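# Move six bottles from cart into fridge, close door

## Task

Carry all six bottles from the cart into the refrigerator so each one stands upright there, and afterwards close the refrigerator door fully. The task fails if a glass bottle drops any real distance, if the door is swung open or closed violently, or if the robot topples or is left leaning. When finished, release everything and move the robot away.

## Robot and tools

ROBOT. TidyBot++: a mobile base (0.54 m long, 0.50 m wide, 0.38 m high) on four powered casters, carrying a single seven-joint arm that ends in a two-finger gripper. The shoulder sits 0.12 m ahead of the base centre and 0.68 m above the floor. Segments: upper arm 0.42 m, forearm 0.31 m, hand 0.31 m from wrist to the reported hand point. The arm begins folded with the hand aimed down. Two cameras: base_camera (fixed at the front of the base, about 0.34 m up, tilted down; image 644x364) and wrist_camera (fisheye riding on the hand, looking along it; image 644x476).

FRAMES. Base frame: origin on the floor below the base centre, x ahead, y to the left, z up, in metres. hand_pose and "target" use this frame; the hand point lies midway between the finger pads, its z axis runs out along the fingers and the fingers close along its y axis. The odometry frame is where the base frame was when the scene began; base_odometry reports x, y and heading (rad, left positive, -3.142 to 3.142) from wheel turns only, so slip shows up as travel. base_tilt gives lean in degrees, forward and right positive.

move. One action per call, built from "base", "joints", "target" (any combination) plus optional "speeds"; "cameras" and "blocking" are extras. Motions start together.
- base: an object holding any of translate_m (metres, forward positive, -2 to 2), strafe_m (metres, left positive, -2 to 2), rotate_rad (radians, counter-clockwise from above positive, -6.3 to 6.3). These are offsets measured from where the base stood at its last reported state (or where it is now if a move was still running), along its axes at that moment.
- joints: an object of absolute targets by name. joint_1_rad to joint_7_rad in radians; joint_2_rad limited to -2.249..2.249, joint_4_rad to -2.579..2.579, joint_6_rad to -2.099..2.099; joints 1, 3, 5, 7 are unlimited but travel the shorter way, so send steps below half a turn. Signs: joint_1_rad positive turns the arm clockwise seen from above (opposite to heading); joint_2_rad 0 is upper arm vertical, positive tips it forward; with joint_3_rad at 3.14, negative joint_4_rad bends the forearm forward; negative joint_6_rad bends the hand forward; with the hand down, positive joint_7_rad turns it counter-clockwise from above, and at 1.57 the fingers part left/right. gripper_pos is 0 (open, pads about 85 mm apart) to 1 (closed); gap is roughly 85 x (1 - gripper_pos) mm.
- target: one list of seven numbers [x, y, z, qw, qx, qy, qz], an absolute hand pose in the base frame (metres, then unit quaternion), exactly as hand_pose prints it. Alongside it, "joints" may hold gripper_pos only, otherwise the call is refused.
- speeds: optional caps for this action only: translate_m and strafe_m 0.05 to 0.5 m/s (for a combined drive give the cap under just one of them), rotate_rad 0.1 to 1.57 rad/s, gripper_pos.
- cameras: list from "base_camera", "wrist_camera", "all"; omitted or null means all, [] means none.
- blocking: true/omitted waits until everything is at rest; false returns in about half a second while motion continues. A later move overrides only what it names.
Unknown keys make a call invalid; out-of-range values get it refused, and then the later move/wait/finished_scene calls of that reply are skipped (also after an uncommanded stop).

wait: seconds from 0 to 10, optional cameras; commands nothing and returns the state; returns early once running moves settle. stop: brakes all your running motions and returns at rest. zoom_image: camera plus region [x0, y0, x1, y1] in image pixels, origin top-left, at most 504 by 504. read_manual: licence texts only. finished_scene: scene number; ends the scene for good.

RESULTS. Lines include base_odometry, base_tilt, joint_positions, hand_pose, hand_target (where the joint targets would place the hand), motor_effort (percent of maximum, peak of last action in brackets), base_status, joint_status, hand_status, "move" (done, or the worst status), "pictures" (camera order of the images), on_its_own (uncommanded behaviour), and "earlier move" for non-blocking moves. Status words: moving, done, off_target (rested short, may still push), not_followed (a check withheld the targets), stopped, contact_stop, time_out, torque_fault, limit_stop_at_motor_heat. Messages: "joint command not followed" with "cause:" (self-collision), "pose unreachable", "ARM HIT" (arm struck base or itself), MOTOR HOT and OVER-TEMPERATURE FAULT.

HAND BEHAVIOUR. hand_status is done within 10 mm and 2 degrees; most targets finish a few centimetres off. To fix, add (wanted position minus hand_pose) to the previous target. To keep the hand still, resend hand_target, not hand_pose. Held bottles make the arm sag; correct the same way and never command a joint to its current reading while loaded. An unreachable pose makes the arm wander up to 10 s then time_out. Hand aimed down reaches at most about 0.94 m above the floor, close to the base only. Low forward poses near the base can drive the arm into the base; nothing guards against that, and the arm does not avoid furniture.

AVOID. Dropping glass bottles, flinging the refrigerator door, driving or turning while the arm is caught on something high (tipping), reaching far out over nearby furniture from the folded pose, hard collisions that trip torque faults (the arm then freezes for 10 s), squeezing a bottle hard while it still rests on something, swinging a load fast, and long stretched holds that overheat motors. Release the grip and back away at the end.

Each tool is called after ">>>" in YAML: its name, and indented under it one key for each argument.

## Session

>>> move:

Scene clock: 0.00 s.
base_odometry: x=+0.000 y=+0.000 heading=+0.000
base_tilt: forward=+0.4 right=-0.4
base_status: not commanded
joint_positions: joint_1_rad=-0.010 joint_2_rad=-0.372 joint_3_rad=+3.111 joint_4_rad=-2.551 joint_5_rad=+0.029 joint_6_rad=-0.910 joint_7_rad=+1.569 gripper_pos=+0.000
joint_status: not commanded
motor_effort: joint_1_rad=+0 joint_2_rad=-1 joint_3_rad=+1 joint_4_rad=+13 joint_5_rad=-1 joint_6_rad=+1 joint_7_rad=+0
hand_pose: x=+0.2404 y=-0.0022 z=+0.5834 quat_wxyz=(+0.017, +0.999, +0.027, +0.027) (m; base frame)
hand_target: x=+0.2403 y=-0.0022 z=+0.5833 quat_wxyz=(+0.017, +0.999, +0.027, +0.027) (m; base frame)
hand_status: not commanded
pictures: base_camera, wrist_camera
camera_calibration:
wrist_camera: T_world_to_cam=[[0.0890166, -0.992997, 0.0776755, -0.0742896], [-0.99383, -0.0937303, -0.0593049, 0.328058], [0.0661701, -0.0719171, -0.995213, 0.69773], [0, 0, 0, 1]] pos_world=[0.286478, 0.0071584, 0.719617]

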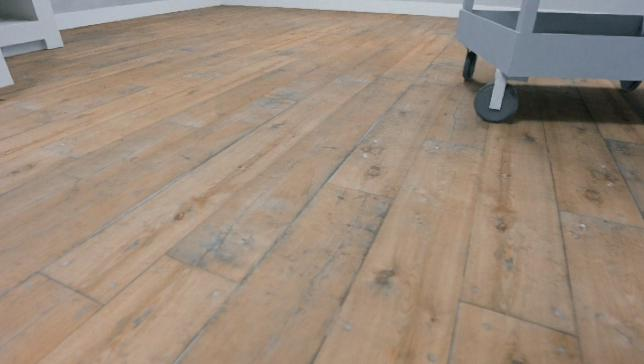

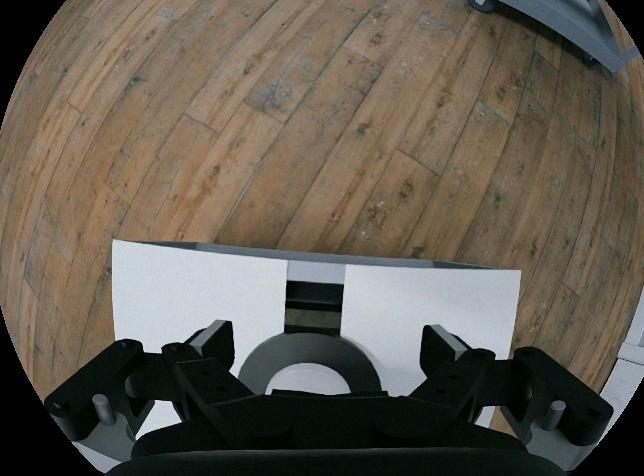

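>>> move:
  joints: {"joint_1_rad": 0, "joint_2_rad": -0.53, "joint_3_rad": 3.14, "joint_4_rad": -1.87, "joint_5_rad": 0, "joint_6_rad": -0.35, "joint_7_rad": 1.57, "gripper_pos": 0.15}

Scene clock: 4.57 s.
move: done
base_odometry: x=+0.000 y=+0.000 heading=+0.000
base_tilt: forward=+0.3 right=-0.4
base_status: not commanded
joint_positions: joint_1_rad=-0.010 joint_2_rad=-0.513 joint_3_rad=+3.125 joint_4_rad=-1.894 joint_5_rad=+0.029 joint_6_rad=-0.406 joint_7_rad=+1.569 gripper_pos=+0.150
joint_status: all done
motor_effort: joint_1_rad=+1(2) joint_2_rad=-4(6) joint_3_rad=+1(2) joint_4_rad=+19(19) joint_5_rad=-1(2) joint_6_rad=+9(9) joint_7_rad=+0(2)
hand_pose: x=+0.5249 y=+0.0103 z=+1.0409 quat_wxyz=(+0.008, +0.779, +0.018, +0.627) (m; base frame)
hand_target: x=+0.5214 y=+0.0022 z=+1.0797 quat_wxyz=(+0.000, +0.748, +0.000, +0.664) (m; base frame)
hand_status: not commanded
pictures: base_camera, wrist_camera
camera_calibration:
wrist_camera: T_world_to_cam=[[-0.0138943, -0.996599, 0.0812252, -0.0723206], [-0.204902, -0.0766713, -0.975775, 1.17874], [0.978684, -0.0302009, -0.20314, -0.168703], [0, 0, 0, 1]] pos_world=[0.40563, 0.0132062, 1.12179]

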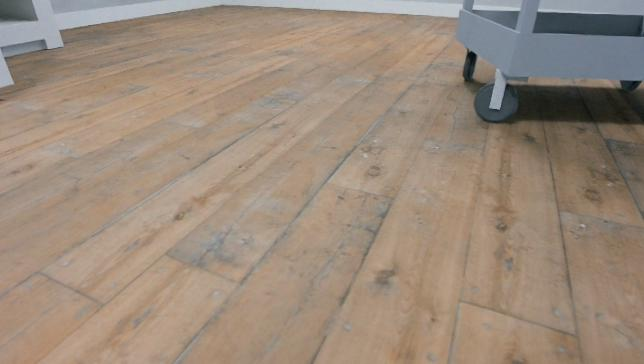

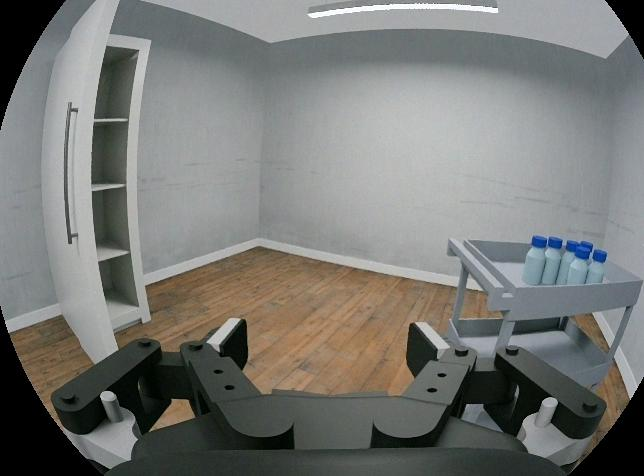

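>>> zoom_image:
  camera: "wrist_camera"
  region: [0, 0, 240, 400]

>>> zoom_image:
  camera: "base_camera"
  region: [0, 0, 160, 120]

Scaled by 1.260.

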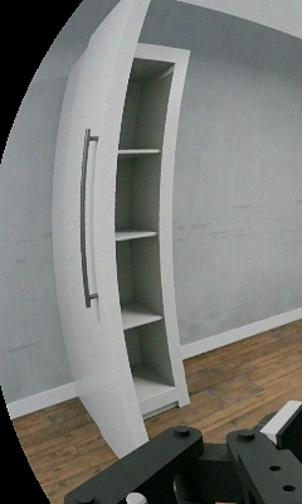

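Scaled by 3.150.

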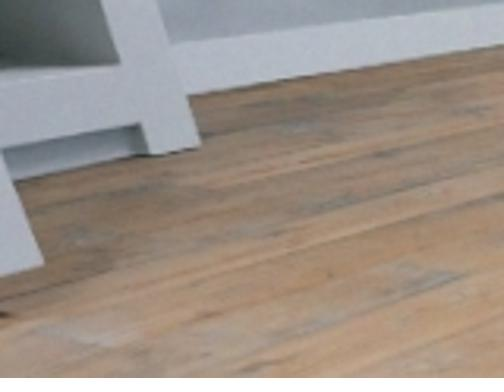

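>>> zoom_image:
  camera: "wrist_camera"
  region: [430, 200, 644, 400]

Scaled by 2.355.

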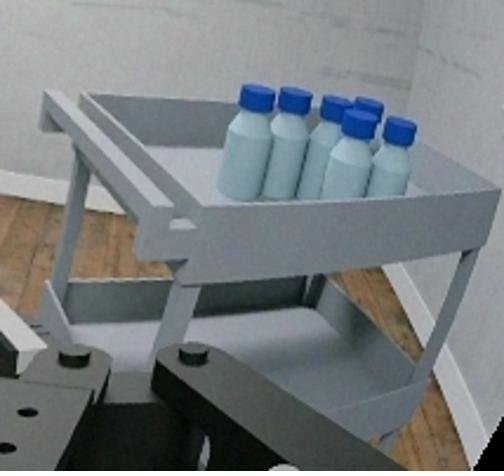

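>>> move:
  base: {"translate_m": 0.35, "strafe_m": 0.1, "rotate_rad": 0.85}

Scene clock: 37.43 s.
move: done
base_odometry: x=+0.350 y=+0.100 heading=+0.851
base_tilt: forward=+0.3 right=-0.4
base_status: done
joint_positions: joint_1_rad=-0.010 joint_2_rad=-0.523 joint_3_rad=+3.135 joint_4_rad=-1.894 joint_5_rad=+0.029 joint_6_rad=-0.400 joint_7_rad=+1.569 gripper_pos=+0.150
joint_status: not commanded
motor_effort: joint_1_rad=+0(1) joint_2_rad=-4(6) joint_3_rad=+1(3) joint_4_rad=+19(20) joint_5_rad=+0(1) joint_6_rad=+9(9) joint_7_rad=+0(1)
hand_pose: x=+0.5219 y=+0.0053 z=+1.0465 quat_wxyz=(+0.009, +0.774, +0.013, +0.633) (m; base frame)
hand_target: x=+0.5214 y=+0.0022 z=+1.0797 quat_wxyz=(+0.000, +0.748, +0.000, +0.664) (m; base frame)
hand_status: not commanded
pictures: base_camera, wrist_camera
camera_calibration:
wrist_camera: T_world_to_cam=[[-0.0231776, -0.996832, 0.0760861, -0.0676099], [-0.190619, -0.0703039, -0.979143, 1.17934], [0.98139, -0.0371977, -0.188385, -0.181645], [0, 0, 0, 1]] pos_world=[0.401502, 0.00875972, 1.12567]

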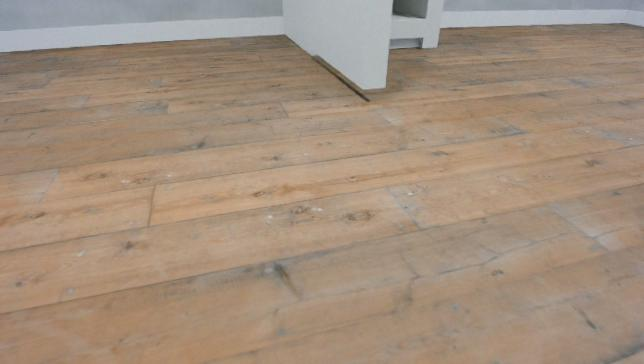

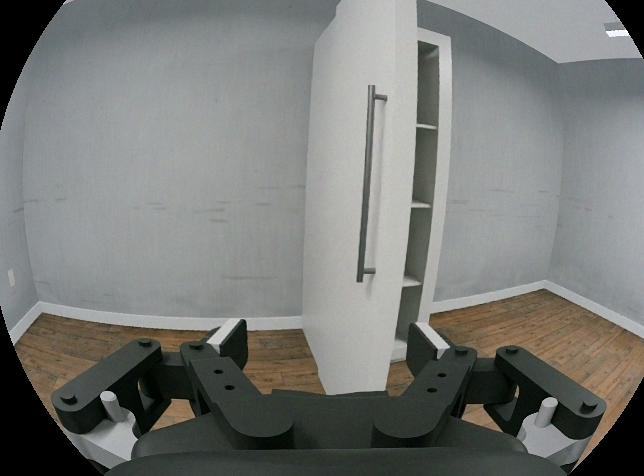

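>>> move:

Scene clock: 49.37 s.
base_odometry: x=+0.350 y=+0.100 heading=+0.851
base_tilt: forward=+0.4 right=-0.4
base_status: done
joint_positions: joint_1_rad=-0.010 joint_2_rad=-0.523 joint_3_rad=+3.135 joint_4_rad=-1.894 joint_5_rad=+0.029 joint_6_rad=-0.400 joint_7_rad=+1.569 gripper_pos=+0.150
joint_status: not commanded
motor_effort: joint_1_rad=+0(1) joint_2_rad=-3(6) joint_3_rad=+1(3) joint_4_rad=+18(20) joint_5_rad=+0(1) joint_6_rad=+9(9) joint_7_rad=+0(1)
hand_pose: x=+0.5219 y=+0.0053 z=+1.0465 quat_wxyz=(+0.009, +0.774, +0.013, +0.633) (m; base frame)
hand_target: x=+0.5214 y=+0.0022 z=+1.0797 quat_wxyz=(+0.000, +0.748, +0.000, +0.664) (m; base frame)
hand_status: not commanded
pictures: base_camera, wrist_camera
camera_calibration:
wrist_camera: T_world_to_cam=[[-0.0231776, -0.996832, 0.0760861, -0.0676099], [-0.190619, -0.0703039, -0.979143, 1.17934], [0.98139, -0.0371977, -0.188385, -0.181645], [0, 0, 0, 1]] pos_world=[0.401502, 0.00875972, 1.12567]

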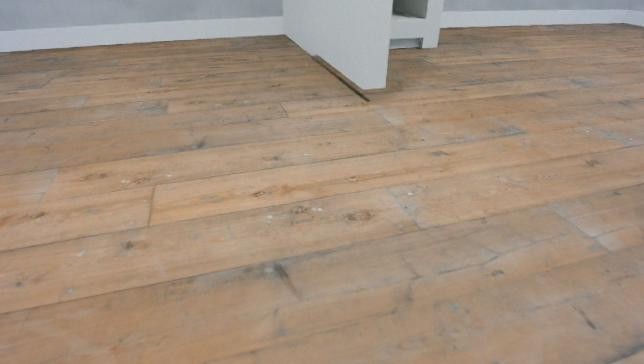

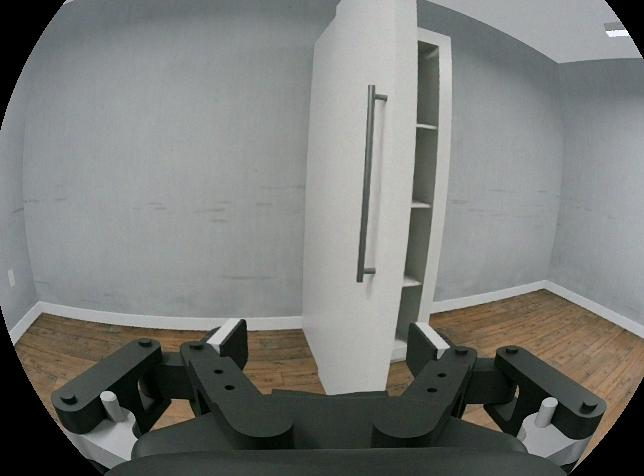

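>>> zoom_image:
  camera: "base_camera"
  region: [240, 0, 480, 130]

>>> zoom_image:
  camera: "wrist_camera"
  region: [280, 0, 480, 420]

Scaled by 2.100.

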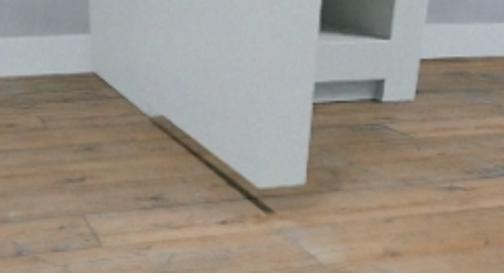

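Scaled by 1.200.

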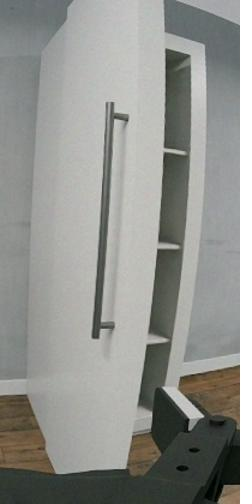

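>>> move:
  base: {"translate_m": -0.614, "strafe_m": -0.619, "rotate_rad": -0.894}

Scene clock: 68.60 s.
move: done
base_odometry: x=+0.410 y=-0.770 heading=-0.044
base_tilt: forward=+0.4 right=-0.4
base_status: done
joint_positions: joint_1_rad=-0.010 joint_2_rad=-0.523 joint_3_rad=+3.139 joint_4_rad=-1.894 joint_5_rad=+0.029 joint_6_rad=-0.400 joint_7_rad=+1.569 gripper_pos=+0.150
joint_status: not commanded
motor_effort: joint_1_rad=+0(2) joint_2_rad=-3(6) joint_3_rad=+1(4) joint_4_rad=+19(20) joint_5_rad=-1(1) joint_6_rad=+8(9) joint_7_rad=+0(1)
hand_pose: x=+0.5220 y=+0.0031 z=+1.0466 quat_wxyz=(+0.009, +0.774, +0.011, +0.633) (m; base frame)
hand_target: x=+0.5214 y=+0.0022 z=+1.0797 quat_wxyz=(+0.000, +0.748, +0.000, +0.664) (m; base frame)
hand_status: not commanded
pictures: base_camera, wrist_camera
camera_calibration:
wrist_camera: T_world_to_cam=[[-0.0267482, -0.996895, 0.0740597, -0.0657993], [-0.190645, -0.0676392, -0.979326, 1.1795], [0.981295, -0.0403143, -0.188244, -0.181872], [0, 0, 0, 1]] pos_world=[0.401575, 0.00685311, 1.12575]

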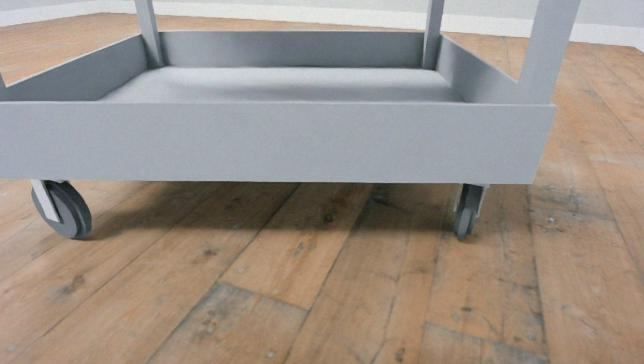

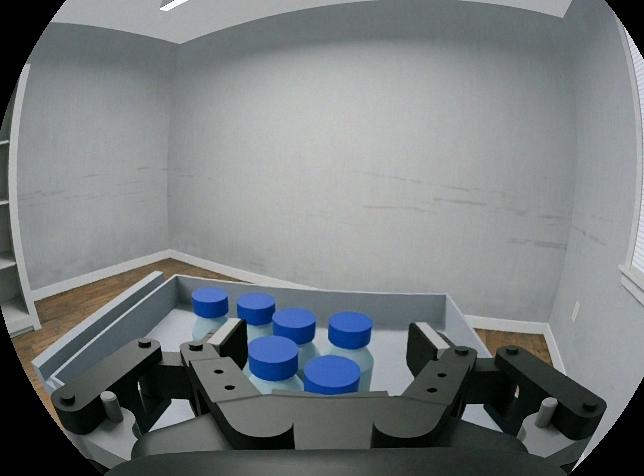

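>>> zoom_image:
  camera: "wrist_camera"
  region: [180, 270, 400, 400]

Scaled by 2.291.

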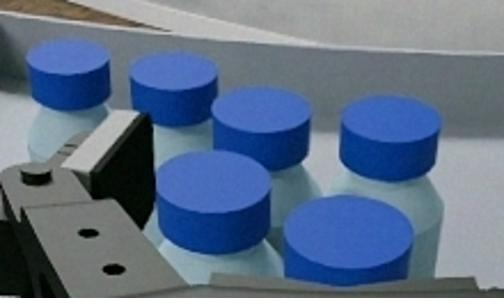

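>>> move:
  base: {"strafe_m": -0.14}
  joints: {"joint_1_rad": -0.25, "joint_2_rad": -0.451, "joint_4_rad": -2.125, "joint_6_rad": -0.031, "gripper_pos": 0.3}

>>> zoom_image:
  camera: "wrist_camera"
  region: [200, 260, 460, 420]

Scene clock: 89.50 s.
move: done
base_odometry: x=+0.404 y=-0.910 heading=-0.044
base_tilt: forward=+0.4 right=-0.4
base_status: done
joint_positions: joint_1_rad=-0.228 joint_2_rad=-0.465 joint_3_rad=+3.139 joint_4_rad=-2.108 joint_5_rad=+0.029 joint_6_rad=-0.084 joint_7_rad=+1.569 gripper_pos=+0.300
joint_status: all done
motor_effort: joint_1_rad=+0(1) joint_2_rad=-5(7) joint_3_rad=+2(3) joint_4_rad=+20(21) joint_5_rad=-1(1) joint_6_rad=+9(10) joint_7_rad=+0(1)
hand_pose: x=+0.5397 y=+0.0995 z=+0.9869 quat_wxyz=(-0.064, +0.754, +0.097, +0.647) (m; base frame)
hand_target: x=+0.5426 y=+0.1104 z=+0.9864 quat_wxyz=(-0.083, +0.747, +0.094, +0.653) (m; base frame)
hand_status: not commanded
pictures: base_camera, wrist_camera
camera_calibration:
wrist_camera: T_world_to_cam=[[0.19558, -0.977984, 0.0727744, -0.0853966], [-0.128334, -0.0990926, -0.986768, 1.10768], [0.972255, 0.183653, -0.144889, -0.266782], [0, 0, 0, 1]] pos_world=[0.418234, 0.0752412, 1.06058]

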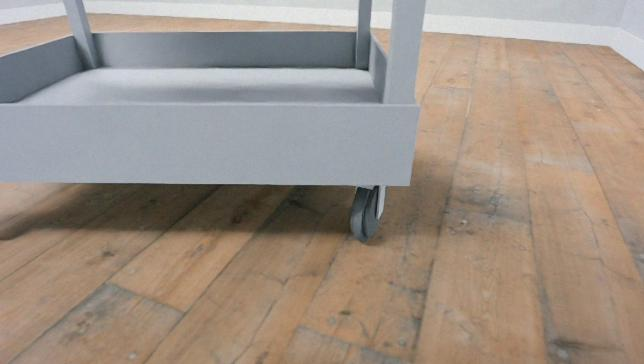

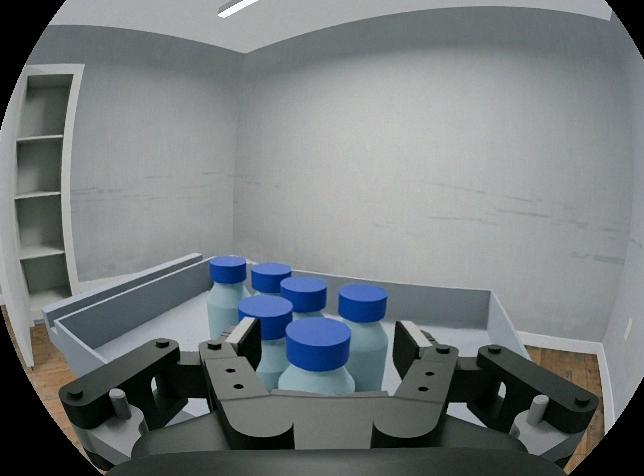

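Scaled by 1.938.

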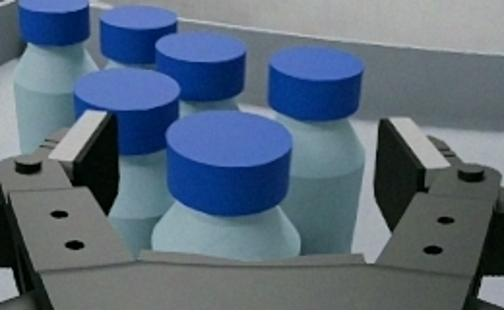

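>>> move:
  joints: {"joint_1_rad": -0.25, "joint_2_rad": -0.271, "joint_4_rad": -2.109, "joint_6_rad": 0.133, "gripper_pos": 0.3}

>>> zoom_image:
  camera: "wrist_camera"
  region: [200, 220, 460, 400]

Scene clock: 97.10 s.
move: done
base_odometry: x=+0.404 y=-0.910 heading=-0.044
base_tilt: forward=+0.4 right=-0.4
base_status: not commanded
joint_positions: joint_1_rad=-0.228 joint_2_rad=-0.280 joint_3_rad=+3.139 joint_4_rad=-2.108 joint_5_rad=+0.029 joint_6_rad=+0.080 joint_7_rad=+1.569 gripper_pos=+0.300
joint_status: all done
motor_effort: joint_1_rad=+0(1) joint_2_rad=-10(12) joint_3_rad=+1(2) joint_4_rad=+19(19) joint_5_rad=+0(1) joint_6_rad=+9(10) joint_7_rad=+0(1)
hand_pose: x=+0.5996 y=+0.1150 z=+0.9513 quat_wxyz=(-0.066, +0.760, +0.099, +0.638) (m; base frame)
hand_target: x=+0.6020 y=+0.1256 z=+0.9626 quat_wxyz=(-0.083, +0.747, +0.094, +0.653) (m; base frame)
hand_status: not commanded
pictures: base_camera, wrist_camera
camera_calibration:
wrist_camera: T_world_to_cam=[[0.201802, -0.97676, 0.0722227, -0.0827275], [-0.148291, -0.103361, -0.983528, 1.09125], [0.968135, 0.187768, -0.165703, -0.311256], [0, 0, 0, 1]] pos_world=[0.479855, 0.0904309, 1.02767]

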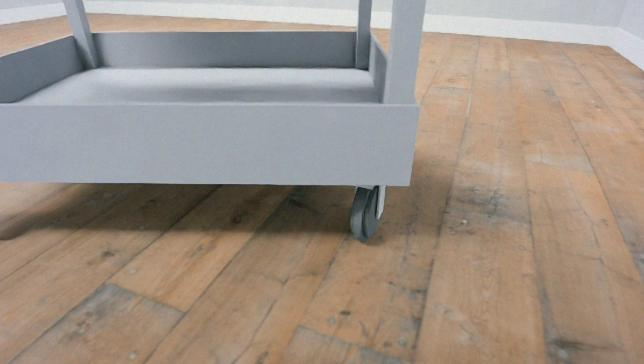

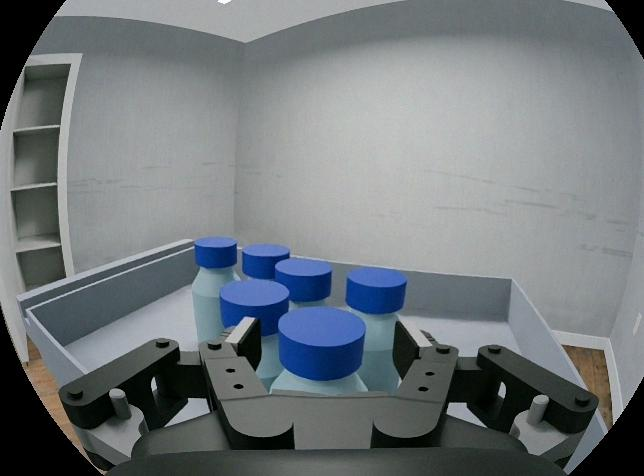

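Scaled by 1.938.

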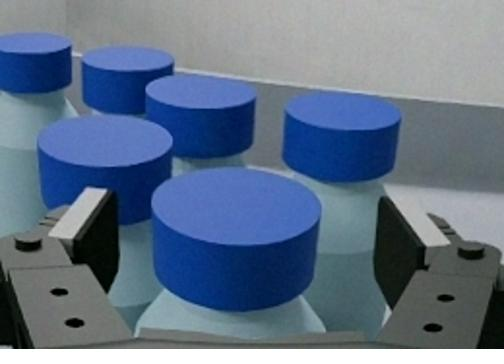

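>>> move:
  joints: {"joint_1_rad": -0.25, "joint_2_rad": -0.113, "joint_4_rad": -2.022, "joint_6_rad": 0.204, "gripper_pos": 0.3}

>>> zoom_image:
  camera: "wrist_camera"
  region: [200, 220, 460, 400]

Scene clock: 104.23 s.
move: done
base_odometry: x=+0.404 y=-0.910 heading=-0.044
base_tilt: forward=+0.3 right=-0.4
base_status: not commanded
joint_positions: joint_1_rad=-0.228 joint_2_rad=-0.125 joint_3_rad=+3.139 joint_4_rad=-2.050 joint_5_rad=+0.029 joint_6_rad=+0.151 joint_7_rad=+1.569 gripper_pos=+0.300
joint_status: all done
motor_effort: joint_1_rad=+0(1) joint_2_rad=-15(17) joint_3_rad=+1(1) joint_4_rad=+17(20) joint_5_rad=-1(1) joint_6_rad=+9(10) joint_7_rad=+0(1)
hand_pose: x=+0.6512 y=+0.1277 z=+0.9270 quat_wxyz=(-0.066, +0.769, +0.101, +0.628) (m; base frame)
hand_target: x=+0.6587 y=+0.1402 z=+0.9539 quat_wxyz=(-0.083, +0.747, +0.094, +0.653) (m; base frame)
hand_status: not commanded
pictures: base_camera, wrist_camera
camera_calibration:
wrist_camera: T_world_to_cam=[[0.205666, -0.975977, 0.0719103, -0.0813154], [-0.173823, -0.108745, -0.978754, 1.08915], [0.963061, 0.188797, -0.192013, -0.340032], [0, 0, 0, 1]] pos_world=[0.533515, 0.103274, 1.00657]

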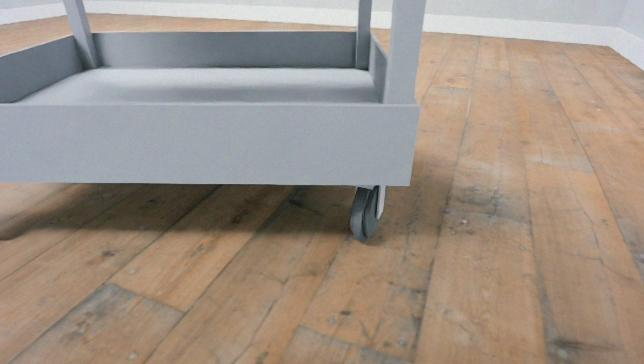

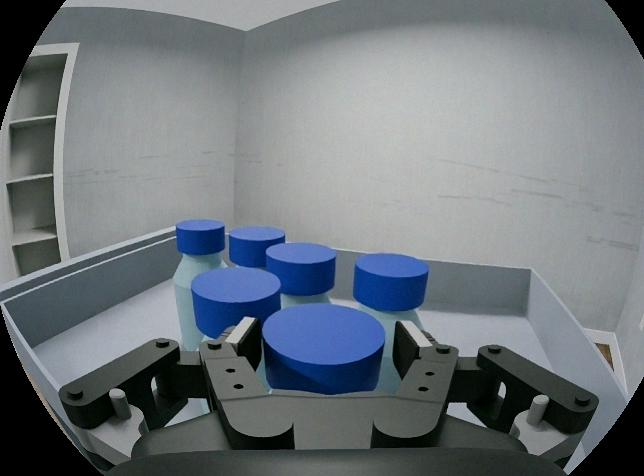

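Scaled by 1.938.

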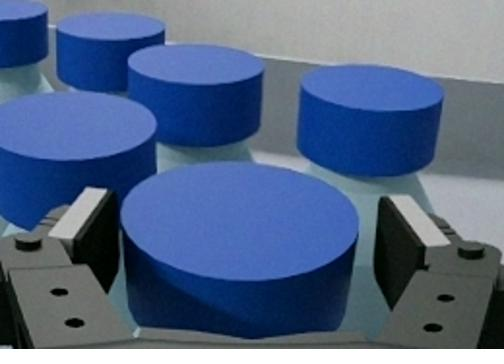

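>>> move:
  joints: {"gripper_pos": 0.6}
  cameras: ["wrist_camera"]

Scene clock: 106.53 s.
move: off_target
base_odometry: x=+0.404 y=-0.910 heading=-0.044
base_tilt: forward=+0.3 right=-0.4
base_status: not commanded
joint_positions: joint_1_rad=-0.229 joint_2_rad=-0.125 joint_3_rad=+3.139 joint_4_rad=-2.050 joint_5_rad=+0.029 joint_6_rad=+0.153 joint_7_rad=+1.569 gripper_pos=+0.441
joint_status: gripper_pos off_target (ended at +0.441, target +0.600)
motor_effort: joint_1_rad=-1(1) joint_2_rad=-15(15) joint_3_rad=+0(2) joint_4_rad=+19(19) joint_5_rad=+0(2) joint_6_rad=+9(10) joint_7_rad=+0(1)
hand_pose: x=+0.6512 y=+0.1285 z=+0.9279 quat_wxyz=(-0.066, +0.768, +0.101, +0.629) (m; base frame)
hand_target: x=+0.6587 y=+0.1402 z=+0.9539 quat_wxyz=(-0.083, +0.747, +0.094, +0.653) (m; base frame)
hand_status: not commanded
pictures: wrist_camera
camera_calibration:
wrist_camera: T_world_to_cam=[[0.20683, -0.975737, 0.0718209, -0.0813413], [-0.171081, -0.108346, -0.979282, 1.08881], [0.963303, 0.190258, -0.189339, -0.342852], [0, 0, 0, 1]] pos_world=[0.533369, 0.103831, 1.00717]

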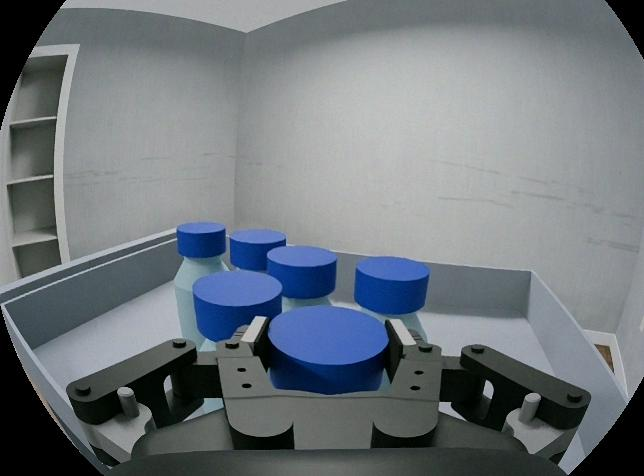

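>>> move:
  joints: {"joint_2_rad": -0.185, "joint_4_rad": -1.925, "joint_6_rad": 0.02}
  cameras: ["wrist_camera"]

Scene clock: 112.20 s.
move: done
base_odometry: x=+0.404 y=-0.910 heading=-0.044
base_tilt: forward=+0.4 right=-0.4
base_status: not commanded
joint_positions: joint_1_rad=-0.230 joint_2_rad=-0.139 joint_3_rad=+3.139 joint_4_rad=-1.974 joint_5_rad=+0.029 joint_6_rad=+0.051 joint_7_rad=+1.569 gripper_pos=+0.441
joint_status: all done
motor_effort: joint_1_rad=+1(1) joint_2_rad=-18(20) joint_3_rad=+1(1) joint_4_rad=+22(23) joint_5_rad=-1(1) joint_6_rad=+12(14) joint_7_rad=+0(1)
hand_pose: x=+0.6533 y=+0.1282 z=+0.9504 quat_wxyz=(-0.065, +0.772, +0.101, +0.624) (m; base frame)
hand_target: x=+0.6419 y=+0.1359 z=+0.9962 quat_wxyz=(-0.082, +0.752, +0.095, +0.647) (m; base frame)
hand_status: not commanded
pictures: wrist_camera
camera_calibration:
wrist_camera: T_world_to_cam=[[0.205257, -0.975978, 0.0730458, -0.0837295], [-0.182818, -0.111555, -0.976797, 1.11687], [0.961482, 0.18714, -0.201324, -0.327511], [0, 0, 0, 1]] pos_world=[0.536267, 0.104166, 1.03114]

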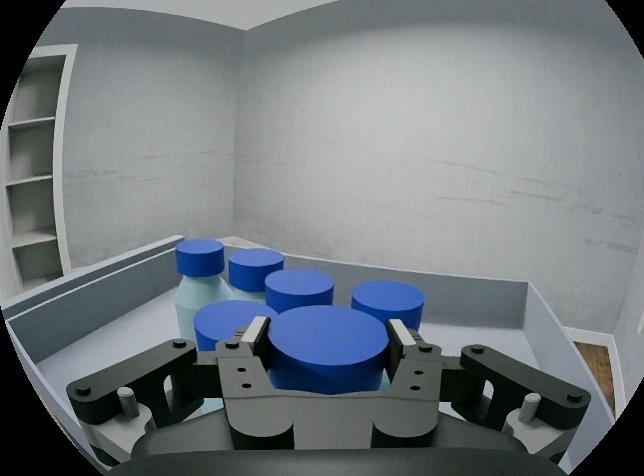

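>>> move:
  joints: {"joint_2_rad": -0.213, "joint_4_rad": -1.794, "joint_6_rad": -0.13}
  cameras: []

>>> move:
  joints: {"joint_2_rad": -0.23, "joint_4_rad": -1.57, "joint_6_rad": -0.371}
  cameras: ["wrist_camera"]

Scene clock: 114.73 s.
move: done
base_odometry: x=+0.404 y=-0.910 heading=-0.044
base_tilt: forward=+0.4 right=-0.4
base_status: not commanded
joint_positions: joint_1_rad=-0.230 joint_2_rad=-0.167 joint_3_rad=+3.139 joint_4_rad=-1.843 joint_5_rad=+0.029 joint_6_rad=-0.084 joint_7_rad=+1.569 gripper_pos=+0.441
joint_status: all done
motor_effort: joint_1_rad=+0(1) joint_2_rad=-17(19) joint_3_rad=+1(1) joint_4_rad=+22(23) joint_5_rad=-1(1) joint_6_rad=+12(14) joint_7_rad=+0(1)
hand_pose: x=+0.6524 y=+0.1269 z=+1.0052 quat_wxyz=(-0.064, +0.764, +0.099, +0.634) (m; base frame)
hand_target: x=+0.6355 y=+0.1343 z=+1.0463 quat_wxyz=(-0.082, +0.749, +0.095, +0.651) (m; base frame)
hand_status: not commanded
pictures: none
No camera images: "cameras" was empty.

Scene clock: 116.30 s.
move: done
base_odometry: x=+0.404 y=-0.910 heading=-0.044
base_tilt: forward=+0.4 right=-0.3
base_status: not commanded
joint_positions: joint_1_rad=-0.230 joint_2_rad=-0.186 joint_3_rad=+3.139 joint_4_rad=-1.616 joint_5_rad=+0.029 joint_6_rad=-0.325 joint_7_rad=+1.569 gripper_pos=+0.441
joint_status: all done
motor_effort: joint_1_rad=+0(1) joint_2_rad=-17(18) joint_3_rad=+1(2) joint_4_rad=+22(24) joint_5_rad=+0(1) joint_6_rad=+12(13) joint_7_rad=+0(1)
hand_pose: x=+0.6442 y=+0.1228 z=+1.0824 quat_wxyz=(-0.062, +0.763, +0.096, +0.636) (m; base frame)
hand_target: x=+0.6206 y=+0.1305 z=+1.1199 quat_wxyz=(-0.082, +0.749, +0.095, +0.651) (m; base frame)
hand_status: not commanded
pictures: wrist_camera
camera_calibration:
wrist_camera: T_world_to_cam=[[0.192712, -0.978544, 0.072894, -0.0882385], [-0.15554, -0.10381, -0.98236, 1.23099], [0.968849, 0.177975, -0.172208, -0.326349], [0, 0, 0, 1]] pos_world=[0.524656, 0.0995262, 1.15951]

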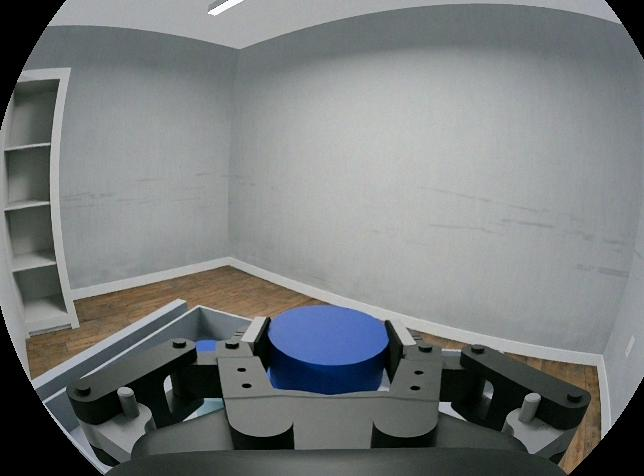

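>>> move:
  joints: {"joint_1_rad": 0, "joint_2_rad": -0.54, "joint_4_rad": -1.87, "joint_6_rad": -0.4}
  cameras: []

>>> move:
  base: {"translate_m": 0.160, "strafe_m": 0.818, "rotate_rad": 1.144}
  speeds: {"rotate_rad": 1.0}
  cameras: []

>>> move:
  base: {"translate_m": 0.910, "strafe_m": -0.469}

Scene clock: 126.87 s.
move: done
base_odometry: x=+0.404 y=-0.910 heading=-0.044
base_tilt: forward=+0.3 right=-0.4
base_status: not commanded
joint_positions: joint_1_rad=-0.021 joint_2_rad=-0.514 joint_3_rad=+3.140 joint_4_rad=-1.865 joint_5_rad=+0.029 joint_6_rad=-0.355 joint_7_rad=+1.569 gripper_pos=+0.441
joint_status: all done
motor_effort: joint_1_rad=+0(2) joint_2_rad=-6(18) joint_3_rad=+2(2) joint_4_rad=+22(23) joint_5_rad=-1(1) joint_6_rad=+12(13) joint_7_rad=+0(1)
hand_pose: x=+0.5271 y=+0.0077 z=+1.0747 quat_wxyz=(+0.005, +0.753, +0.015, +0.658) (m; base frame)
hand_target: x=+0.5153 y=+0.0022 z=+1.0683 quat_wxyz=(+0.000, +0.761, +0.000, +0.649) (m; base frame)
hand_status: not commanded
pictures: none
No camera images: "cameras" was empty.

Scene clock: 130.10 s.
move: done
base_odometry: x=+0.600 y=-0.099 heading=+1.101
base_tilt: forward=+0.4 right=-0.4
base_status: done
joint_positions: joint_1_rad=-0.013 joint_2_rad=-0.515 joint_3_rad=+3.143 joint_4_rad=-1.867 joint_5_rad=+0.029 joint_6_rad=-0.357 joint_7_rad=+1.569 gripper_pos=+0.441
joint_status: not commanded
motor_effort: joint_1_rad=+1(2) joint_2_rad=-6(9) joint_3_rad=+1(3) joint_4_rad=+21(23) joint_5_rad=+0(2) joint_6_rad=+12(13) joint_7_rad=+0(1)
hand_pose: x=+0.5269 y=+0.0030 z=+1.0732 quat_wxyz=(+0.008, +0.754, +0.011, +0.657) (m; base frame)
hand_target: x=+0.5153 y=+0.0022 z=+1.0683 quat_wxyz=(+0.000, +0.761, +0.000, +0.649) (m; base frame)
hand_status: not commanded
pictures: none
No camera images: "cameras" was empty.

Scene clock: 133.13 s.
move: done
base_odometry: x=+1.430 y=+0.500 heading=+1.101
base_tilt: forward=+0.4 right=-0.4
base_status: done
joint_positions: joint_1_rad=-0.013 joint_2_rad=-0.521 joint_3_rad=+3.142 joint_4_rad=-1.868 joint_5_rad=+0.029 joint_6_rad=-0.358 joint_7_rad=+1.569 gripper_pos=+0.441
joint_status: not commanded
motor_effort: joint_1_rad=+0(1) joint_2_rad=-5(9) joint_3_rad=+1(3) joint_4_rad=+22(23) joint_5_rad=+0(1) joint_6_rad=+12(12) joint_7_rad=+1(1)
hand_pose: x=+0.5245 y=+0.0031 z=+1.0748 quat_wxyz=(+0.008, +0.753, +0.011, +0.658) (m; base frame)
hand_target: x=+0.5153 y=+0.0022 z=+1.0683 quat_wxyz=(+0.000, +0.761, +0.000, +0.649) (m; base frame)
hand_status: not commanded
pictures: base_camera, wrist_camera
camera_calibration:
wrist_camera: T_world_to_cam=[[-0.0297494, -0.997117, 0.0698019, -0.0617312], [-0.125465, -0.0655555, -0.98993, 1.18474], [0.991652, -0.0382076, -0.123154, -0.254378], [0, 0, 0, 1]] pos_world=[0.399062, 0.00639375, 1.14579]

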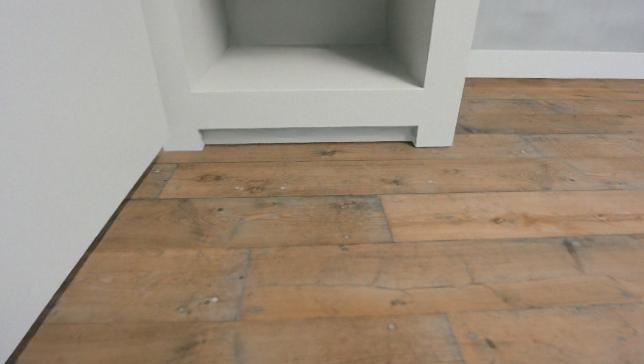

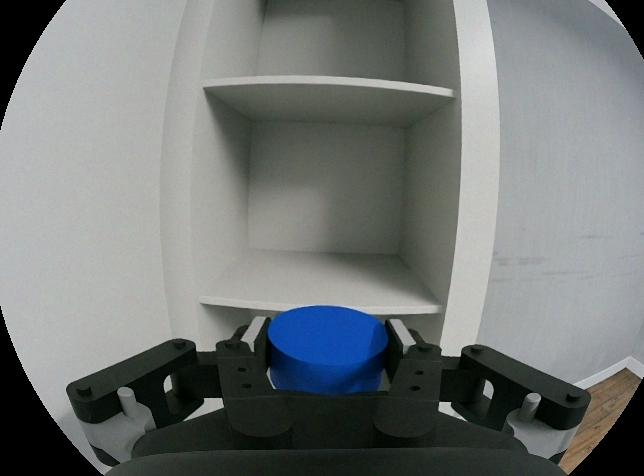

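>>> move:
  base: {"translate_m": 0.276, "strafe_m": -0.008, "rotate_rad": -0.026}

Scene clock: 148.00 s.
move: done
base_odometry: x=+1.562 y=+0.742 heading=+1.075
base_tilt: forward=+0.3 right=-0.4
base_status: done
joint_positions: joint_1_rad=-0.012 joint_2_rad=-0.517 joint_3_rad=+3.142 joint_4_rad=-1.870 joint_5_rad=+0.029 joint_6_rad=-0.359 joint_7_rad=+1.569 gripper_pos=+0.441
joint_status: not commanded
motor_effort: joint_1_rad=+0(1) joint_2_rad=-6(10) joint_3_rad=+1(4) joint_4_rad=+22(23) joint_5_rad=-1(1) joint_6_rad=+12(12) joint_7_rad=+0(1)
hand_pose: x=+0.5261 y=+0.0029 z=+1.0720 quat_wxyz=(+0.008, +0.755, +0.011, +0.656) (m; base frame)
hand_target: x=+0.5153 y=+0.0022 z=+1.0683 quat_wxyz=(+0.000, +0.761, +0.000, +0.649) (m; base frame)
hand_status: not commanded
pictures: base_camera, wrist_camera
camera_calibration:
wrist_camera: T_world_to_cam=[[-0.029888, -0.997085, 0.0702008, -0.0620101], [-0.131939, -0.0656822, -0.989079, 1.18465], [0.990807, -0.0388238, -0.129591, -0.248949], [0, 0, 0, 1]] pos_world=[0.40111, 0.00631623, 1.14381]

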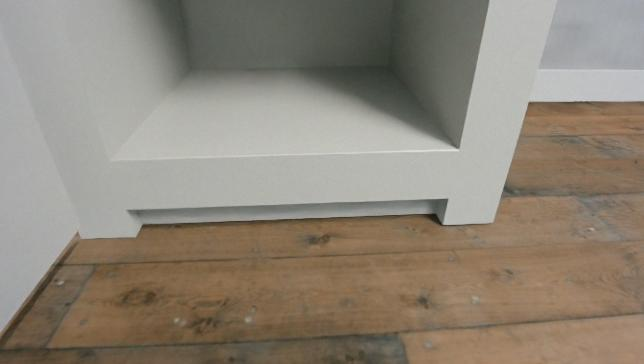

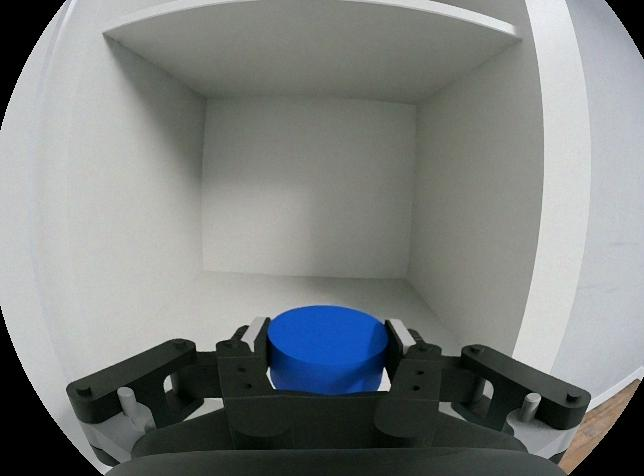

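>>> move:
  joints: {"joint_1_rad": -0.215, "joint_2_rad": -0.10, "joint_4_rad": -1.40, "joint_6_rad": -0.30}
  cameras: ["wrist_camera"]

>>> move:
  joints: {"joint_1_rad": -0.215, "joint_2_rad": 0.225, "joint_4_rad": -1.035, "joint_6_rad": -0.46}
  cameras: ["wrist_camera"]

Scene clock: 165.97 s.
move: done
base_odometry: x=+1.562 y=+0.742 heading=+1.075
base_tilt: forward=+0.4 right=-0.4
base_status: not commanded
joint_positions: joint_1_rad=-0.194 joint_2_rad=-0.093 joint_3_rad=+3.142 joint_4_rad=-1.454 joint_5_rad=+0.029 joint_6_rad=-0.359 joint_7_rad=+1.569 gripper_pos=+0.441
joint_status: all done
motor_effort: joint_1_rad=+0(2) joint_2_rad=-19(22) joint_3_rad=+1(2) joint_4_rad=+22(23) joint_5_rad=+0(1) joint_6_rad=+12(14) joint_7_rad=+0(1)
hand_pose: x=+0.6849 y=+0.1090 z=+1.1195 quat_wxyz=(-0.051, +0.754, +0.080, +0.650) (m; base frame)
hand_target: x=+0.6774 y=+0.1243 z=+1.1755 quat_wxyz=(-0.076, +0.713, +0.077, +0.693) (m; base frame)
hand_status: not commanded
pictures: wrist_camera
camera_calibration:
wrist_camera: T_world_to_cam=[[0.151411, -0.985929, 0.0708459, -0.0808643], [-0.126944, -0.0904735, -0.987775, 1.25734], [0.980286, 0.140566, -0.138856, -0.398069], [0, 0, 0, 1]] pos_world=[0.562077, 0.0899848, 1.19242]

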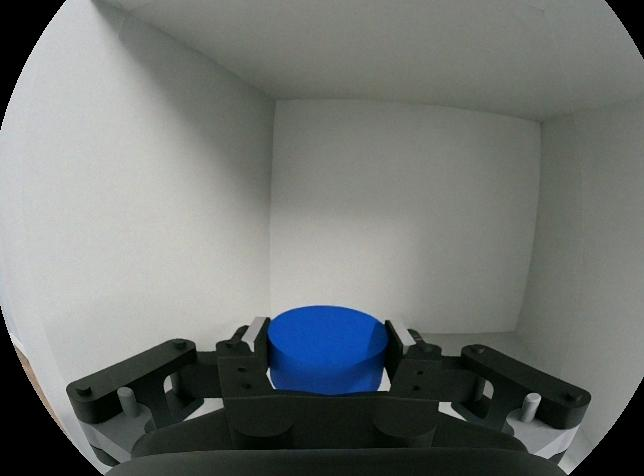

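Scene clock: 167.80 s.
move: done
base_odometry: x=+1.562 y=+0.742 heading=+1.075
base_tilt: forward=+0.4 right=-0.3
base_status: not commanded
joint_positions: joint_1_rad=-0.194 joint_2_rad=+0.239 joint_3_rad=+3.142 joint_4_rad=-1.087 joint_5_rad=+0.029 joint_6_rad=-0.418 joint_7_rad=+1.569 gripper_pos=+0.441
joint_status: all done
motor_effort: joint_1_rad=+0(1) joint_2_rad=-31(34) joint_3_rad=+1(1) joint_4_rad=+22(25) joint_5_rad=-1(1) joint_6_rad=+12(13) joint_7_rad=+0(1)
hand_pose: x=+0.8173 y=+0.1346 z=+1.1131 quat_wxyz=(-0.050, +0.762, +0.080, +0.641) (m; base frame)
hand_target: x=+0.8034 y=+0.1518 z=+1.1418 quat_wxyz=(-0.071, +0.753, +0.081, +0.649) (m; base frame)
hand_status: not commanded
pictures: wrist_camera
camera_calibration:
wrist_camera: T_world_to_cam=[[0.151419, -0.985871, 0.0716313, -0.0761573], [-0.149699, -0.0945026, -0.984205, 1.28533], [0.977068, 0.138305, -0.161894, -0.503737], [0, 0, 0, 1]] pos_world=[0.696131, 0.116055, 1.18893]

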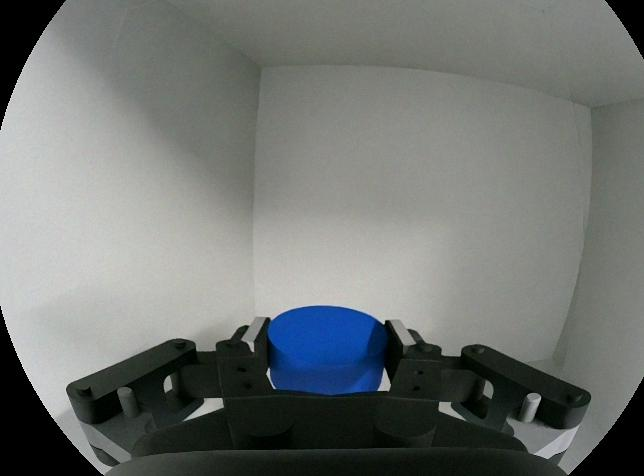

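>>> move:
  joints: {"joint_1_rad": -0.215, "joint_2_rad": 0.655, "joint_4_rad": -0.351, "joint_6_rad": -0.72}
  cameras: ["wrist_camera"]

Scene clock: 174.20 s.
move: done
base_odometry: x=+1.562 y=+0.742 heading=+1.075
base_tilt: forward=+0.4 right=-0.4
base_status: not commanded
joint_positions: joint_1_rad=-0.194 joint_2_rad=+0.661 joint_3_rad=+3.142 joint_4_rad=-0.403 joint_5_rad=+0.029 joint_6_rad=-0.673 joint_7_rad=+1.569 gripper_pos=+0.441
joint_status: all done
motor_effort: joint_1_rad=+0(2) joint_2_rad=-42(45) joint_3_rad=+1(1) joint_4_rad=+21(23) joint_5_rad=+0(1) joint_6_rad=+12(13) joint_7_rad=+0(1)
hand_pose: x=+0.9442 y=+0.1577 z=+1.1152 quat_wxyz=(-0.049, +0.759, +0.076, +0.644) (m; base frame)
hand_target: x=+0.9289 y=+0.1789 z=+1.1356 quat_wxyz=(-0.071, +0.755, +0.081, +0.646) (m; base frame)
hand_status: not commanded
pictures: wrist_camera
camera_calibration:
wrist_camera: T_world_to_cam=[[0.144306, -0.987135, 0.0688448, -0.0627423], [-0.143414, -0.0897023, -0.985589, 1.30348], [0.979085, 0.132353, -0.154514, -0.639734], [0, 0, 0, 1]] pos_world=[0.822345, 0.139661, 1.19016]

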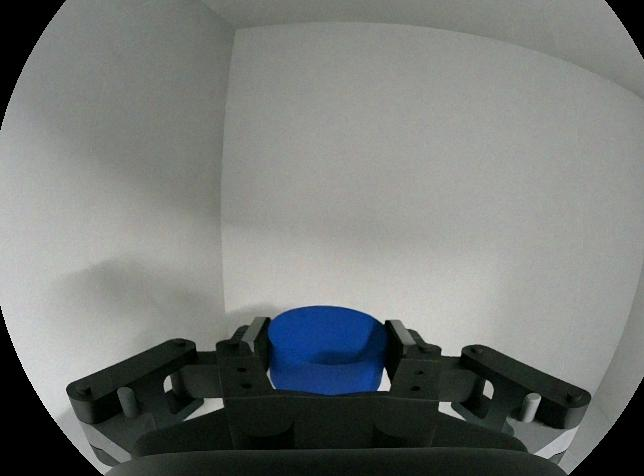

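>>> move:
  joints: {"joint_1_rad": -0.235, "joint_2_rad": 0.6, "joint_4_rad": -0.54, "joint_6_rad": -0.58}
  cameras: []

>>> move:
  joints: {"joint_1_rad": -0.235, "joint_2_rad": 0.575, "joint_4_rad": -0.60, "joint_6_rad": -0.53}
  cameras: []

Scene clock: 181.23 s.
move: done
base_odometry: x=+1.562 y=+0.742 heading=+1.075
base_tilt: forward=+0.4 right=-0.4
base_status: not commanded
joint_positions: joint_1_rad=-0.208 joint_2_rad=+0.650 joint_3_rad=+3.142 joint_4_rad=-0.518 joint_5_rad=+0.029 joint_6_rad=-0.624 joint_7_rad=+1.569 gripper_pos=+0.441
joint_status: all done
motor_effort: joint_1_rad=-1(1) joint_2_rad=-38(43) joint_3_rad=-1(1) joint_4_rad=+19(22) joint_5_rad=-2(2) joint_6_rad=+8(13) joint_7_rad=+0(1)
hand_pose: x=+0.9490 y=+0.1712 z=+1.0721 quat_wxyz=(-0.051, +0.776, +0.084, +0.623) (m; base frame)
hand_target: x=+0.9267 y=+0.1955 z=+1.1141 quat_wxyz=(-0.078, +0.753, +0.089, +0.648) (m; base frame)
hand_status: not commanded
pictures: none
No camera images: "cameras" was empty.

Scene clock: 182.00 s.
move: done
base_odometry: x=+1.562 y=+0.742 heading=+1.075
base_tilt: forward=+0.4 right=-0.4
base_status: not commanded
joint_positions: joint_1_rad=-0.208 joint_2_rad=+0.627 joint_3_rad=+3.142 joint_4_rad=-0.576 joint_5_rad=+0.029 joint_6_rad=-0.574 joint_7_rad=+1.569 gripper_pos=+0.441
joint_status: all done
motor_effort: joint_1_rad=-2(2) joint_2_rad=-38(39) joint_3_rad=-1(1) joint_4_rad=+17(19) joint_5_rad=-2(2) joint_6_rad=+8(9) joint_7_rad=-1(1)
hand_pose: x=+0.9465 y=+0.1710 z=+1.0714 quat_wxyz=(-0.052, +0.772, +0.085, +0.628) (m; base frame)
hand_target: x=+0.9231 y=+0.1947 z=+1.1145 quat_wxyz=(-0.078, +0.748, +0.088, +0.653) (m; base frame)
hand_status: not commanded
pictures: none
No camera images: "cameras" was empty.

>>> move:
  joints: {"joint_1_rad": -0.235, "joint_2_rad": 0.555, "joint_4_rad": -0.69, "joint_6_rad": -0.465}
  cameras: []

>>> move:
  joints: {"joint_1_rad": -0.235, "joint_2_rad": 0.545, "joint_4_rad": -0.73, "joint_6_rad": -0.435}
  cameras: ["wrist_camera"]

Scene clock: 185.77 s.
move: done
base_odometry: x=+1.562 y=+0.742 heading=+1.075
base_tilt: forward=+0.4 right=-0.4
base_status: not commanded
joint_positions: joint_1_rad=-0.208 joint_2_rad=+0.598 joint_3_rad=+3.142 joint_4_rad=-0.656 joint_5_rad=+0.029 joint_6_rad=-0.500 joint_7_rad=+1.569 gripper_pos=+0.441
joint_status: all done
motor_effort: joint_1_rad=-1(3) joint_2_rad=-36(38) joint_3_rad=-1(1) joint_4_rad=+17(18) joint_5_rad=-1(2) joint_6_rad=+7(9) joint_7_rad=+0(1)
hand_pose: x=+0.9431 y=+0.1709 z=+1.0710 quat_wxyz=(-0.053, +0.764, +0.085, +0.637) (m; base frame)
hand_target: x=+0.9236 y=+0.1948 z=+1.0969 quat_wxyz=(-0.078, +0.749, +0.088, +0.652) (m; base frame)
hand_status: not commanded
pictures: none
No camera images: "cameras" was empty.

Scene clock: 186.47 s.
move: done
base_odometry: x=+1.562 y=+0.742 heading=+1.075
base_tilt: forward=+0.4 right=-0.4
base_status: not commanded
joint_positions: joint_1_rad=-0.208 joint_2_rad=+0.583 joint_3_rad=+3.142 joint_4_rad=-0.695 joint_5_rad=+0.029 joint_6_rad=-0.463 joint_7_rad=+1.569 gripper_pos=+0.441
joint_status: all done
motor_effort: joint_1_rad=-1(3) joint_2_rad=-35(36) joint_3_rad=-1(1) joint_4_rad=+16(17) joint_5_rad=-2(3) joint_6_rad=+6(7) joint_7_rad=+0(1)
hand_pose: x=+0.9407 y=+0.1708 z=+1.0712 quat_wxyz=(-0.054, +0.760, +0.085, +0.642) (m; base frame)
hand_target: x=+0.9229 y=+0.1947 z=+1.0901 quat_wxyz=(-0.078, +0.749, +0.088, +0.652) (m; base frame)
hand_status: not commanded
pictures: wrist_camera
camera_calibration:
wrist_camera: T_world_to_cam=[[0.164111, -0.983858, 0.0713494, -0.0681572], [-0.145253, -0.0956435, -0.984761, 1.26264], [0.975689, 0.151246, -0.158605, -0.640542], [0, 0, 0, 1]] pos_world=[0.819558, 0.150586, 1.14667]

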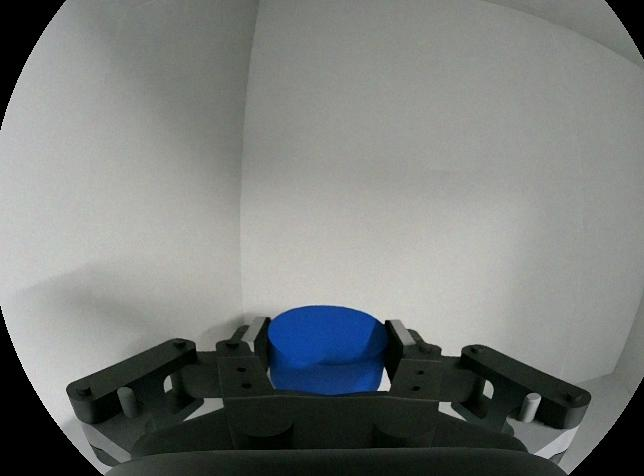

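>>> move:
  joints: {"joint_1_rad": -0.235, "joint_2_rad": 0.56, "joint_4_rad": -0.74, "joint_6_rad": -0.435}
  cameras: []

Scene clock: 192.73 s.
move: done
base_odometry: x=+1.562 y=+0.742 heading=+1.075
base_tilt: forward=+0.4 right=-0.4
base_status: not commanded
joint_positions: joint_1_rad=-0.208 joint_2_rad=+0.583 joint_3_rad=+3.142 joint_4_rad=-0.698 joint_5_rad=+0.029 joint_6_rad=-0.458 joint_7_rad=+1.569 gripper_pos=+0.441
joint_status: all done
motor_effort: joint_1_rad=-3(3) joint_2_rad=-34(35) joint_3_rad=-1(1) joint_4_rad=+15(17) joint_5_rad=-2(2) joint_6_rad=+6(7) joint_7_rad=-1(1)
hand_pose: x=+0.9411 y=+0.1709 z=+1.0709 quat_wxyz=(-0.054, +0.759, +0.085, +0.643) (m; base frame)
hand_target: x=+0.9291 y=+0.1962 z=+1.0715 quat_wxyz=(-0.077, +0.757, +0.089, +0.642) (m; base frame)
hand_status: not commanded
pictures: none
No camera images: "cameras" was empty.

>>> move:
  joints: {"joint_1_rad": -0.235, "joint_2_rad": 0.58, "joint_4_rad": -0.75, "joint_6_rad": -0.435}
  cameras: ["wrist_camera"]

Scene clock: 197.30 s.
move: done
base_odometry: x=+1.562 y=+0.742 heading=+1.075
base_tilt: forward=+0.4 right=-0.4
base_status: not commanded
joint_positions: joint_1_rad=-0.208 joint_2_rad=+0.583 joint_3_rad=+3.142 joint_4_rad=-0.702 joint_5_rad=+0.029 joint_6_rad=-0.452 joint_7_rad=+1.569 gripper_pos=+0.441
joint_status: all done
motor_effort: joint_1_rad=-2(3) joint_2_rad=-32(34) joint_3_rad=-2(2) joint_4_rad=+13(16) joint_5_rad=-2(3) joint_6_rad=+5(6) joint_7_rad=-1(1)
hand_pose: x=+0.9415 y=+0.1710 z=+1.0706 quat_wxyz=(-0.054, +0.758, +0.085, +0.644) (m; base frame)
hand_target: x=+0.9367 y=+0.1980 z=+1.0486 quat_wxyz=(-0.075, +0.767, +0.090, +0.631) (m; base frame)
hand_status: not commanded
pictures: wrist_camera
camera_calibration:
wrist_camera: T_world_to_cam=[[0.164099, -0.983867, 0.0712494, -0.0678708], [-0.140874, -0.0948621, -0.985472, 1.25869], [0.976333, 0.151678, -0.154169, -0.646877], [0, 0, 0, 1]] pos_world=[0.820022, 0.150743, 1.14551]

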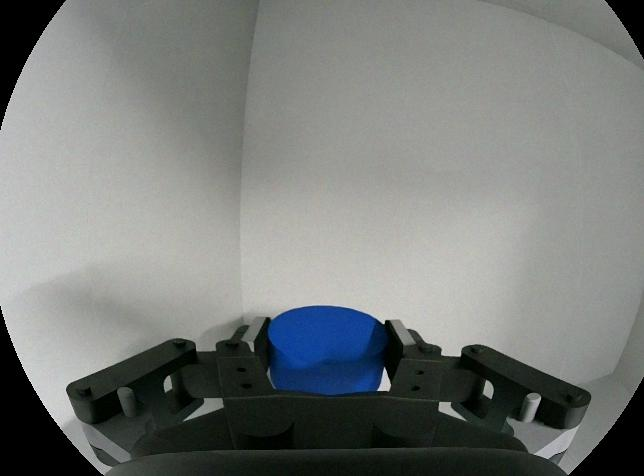

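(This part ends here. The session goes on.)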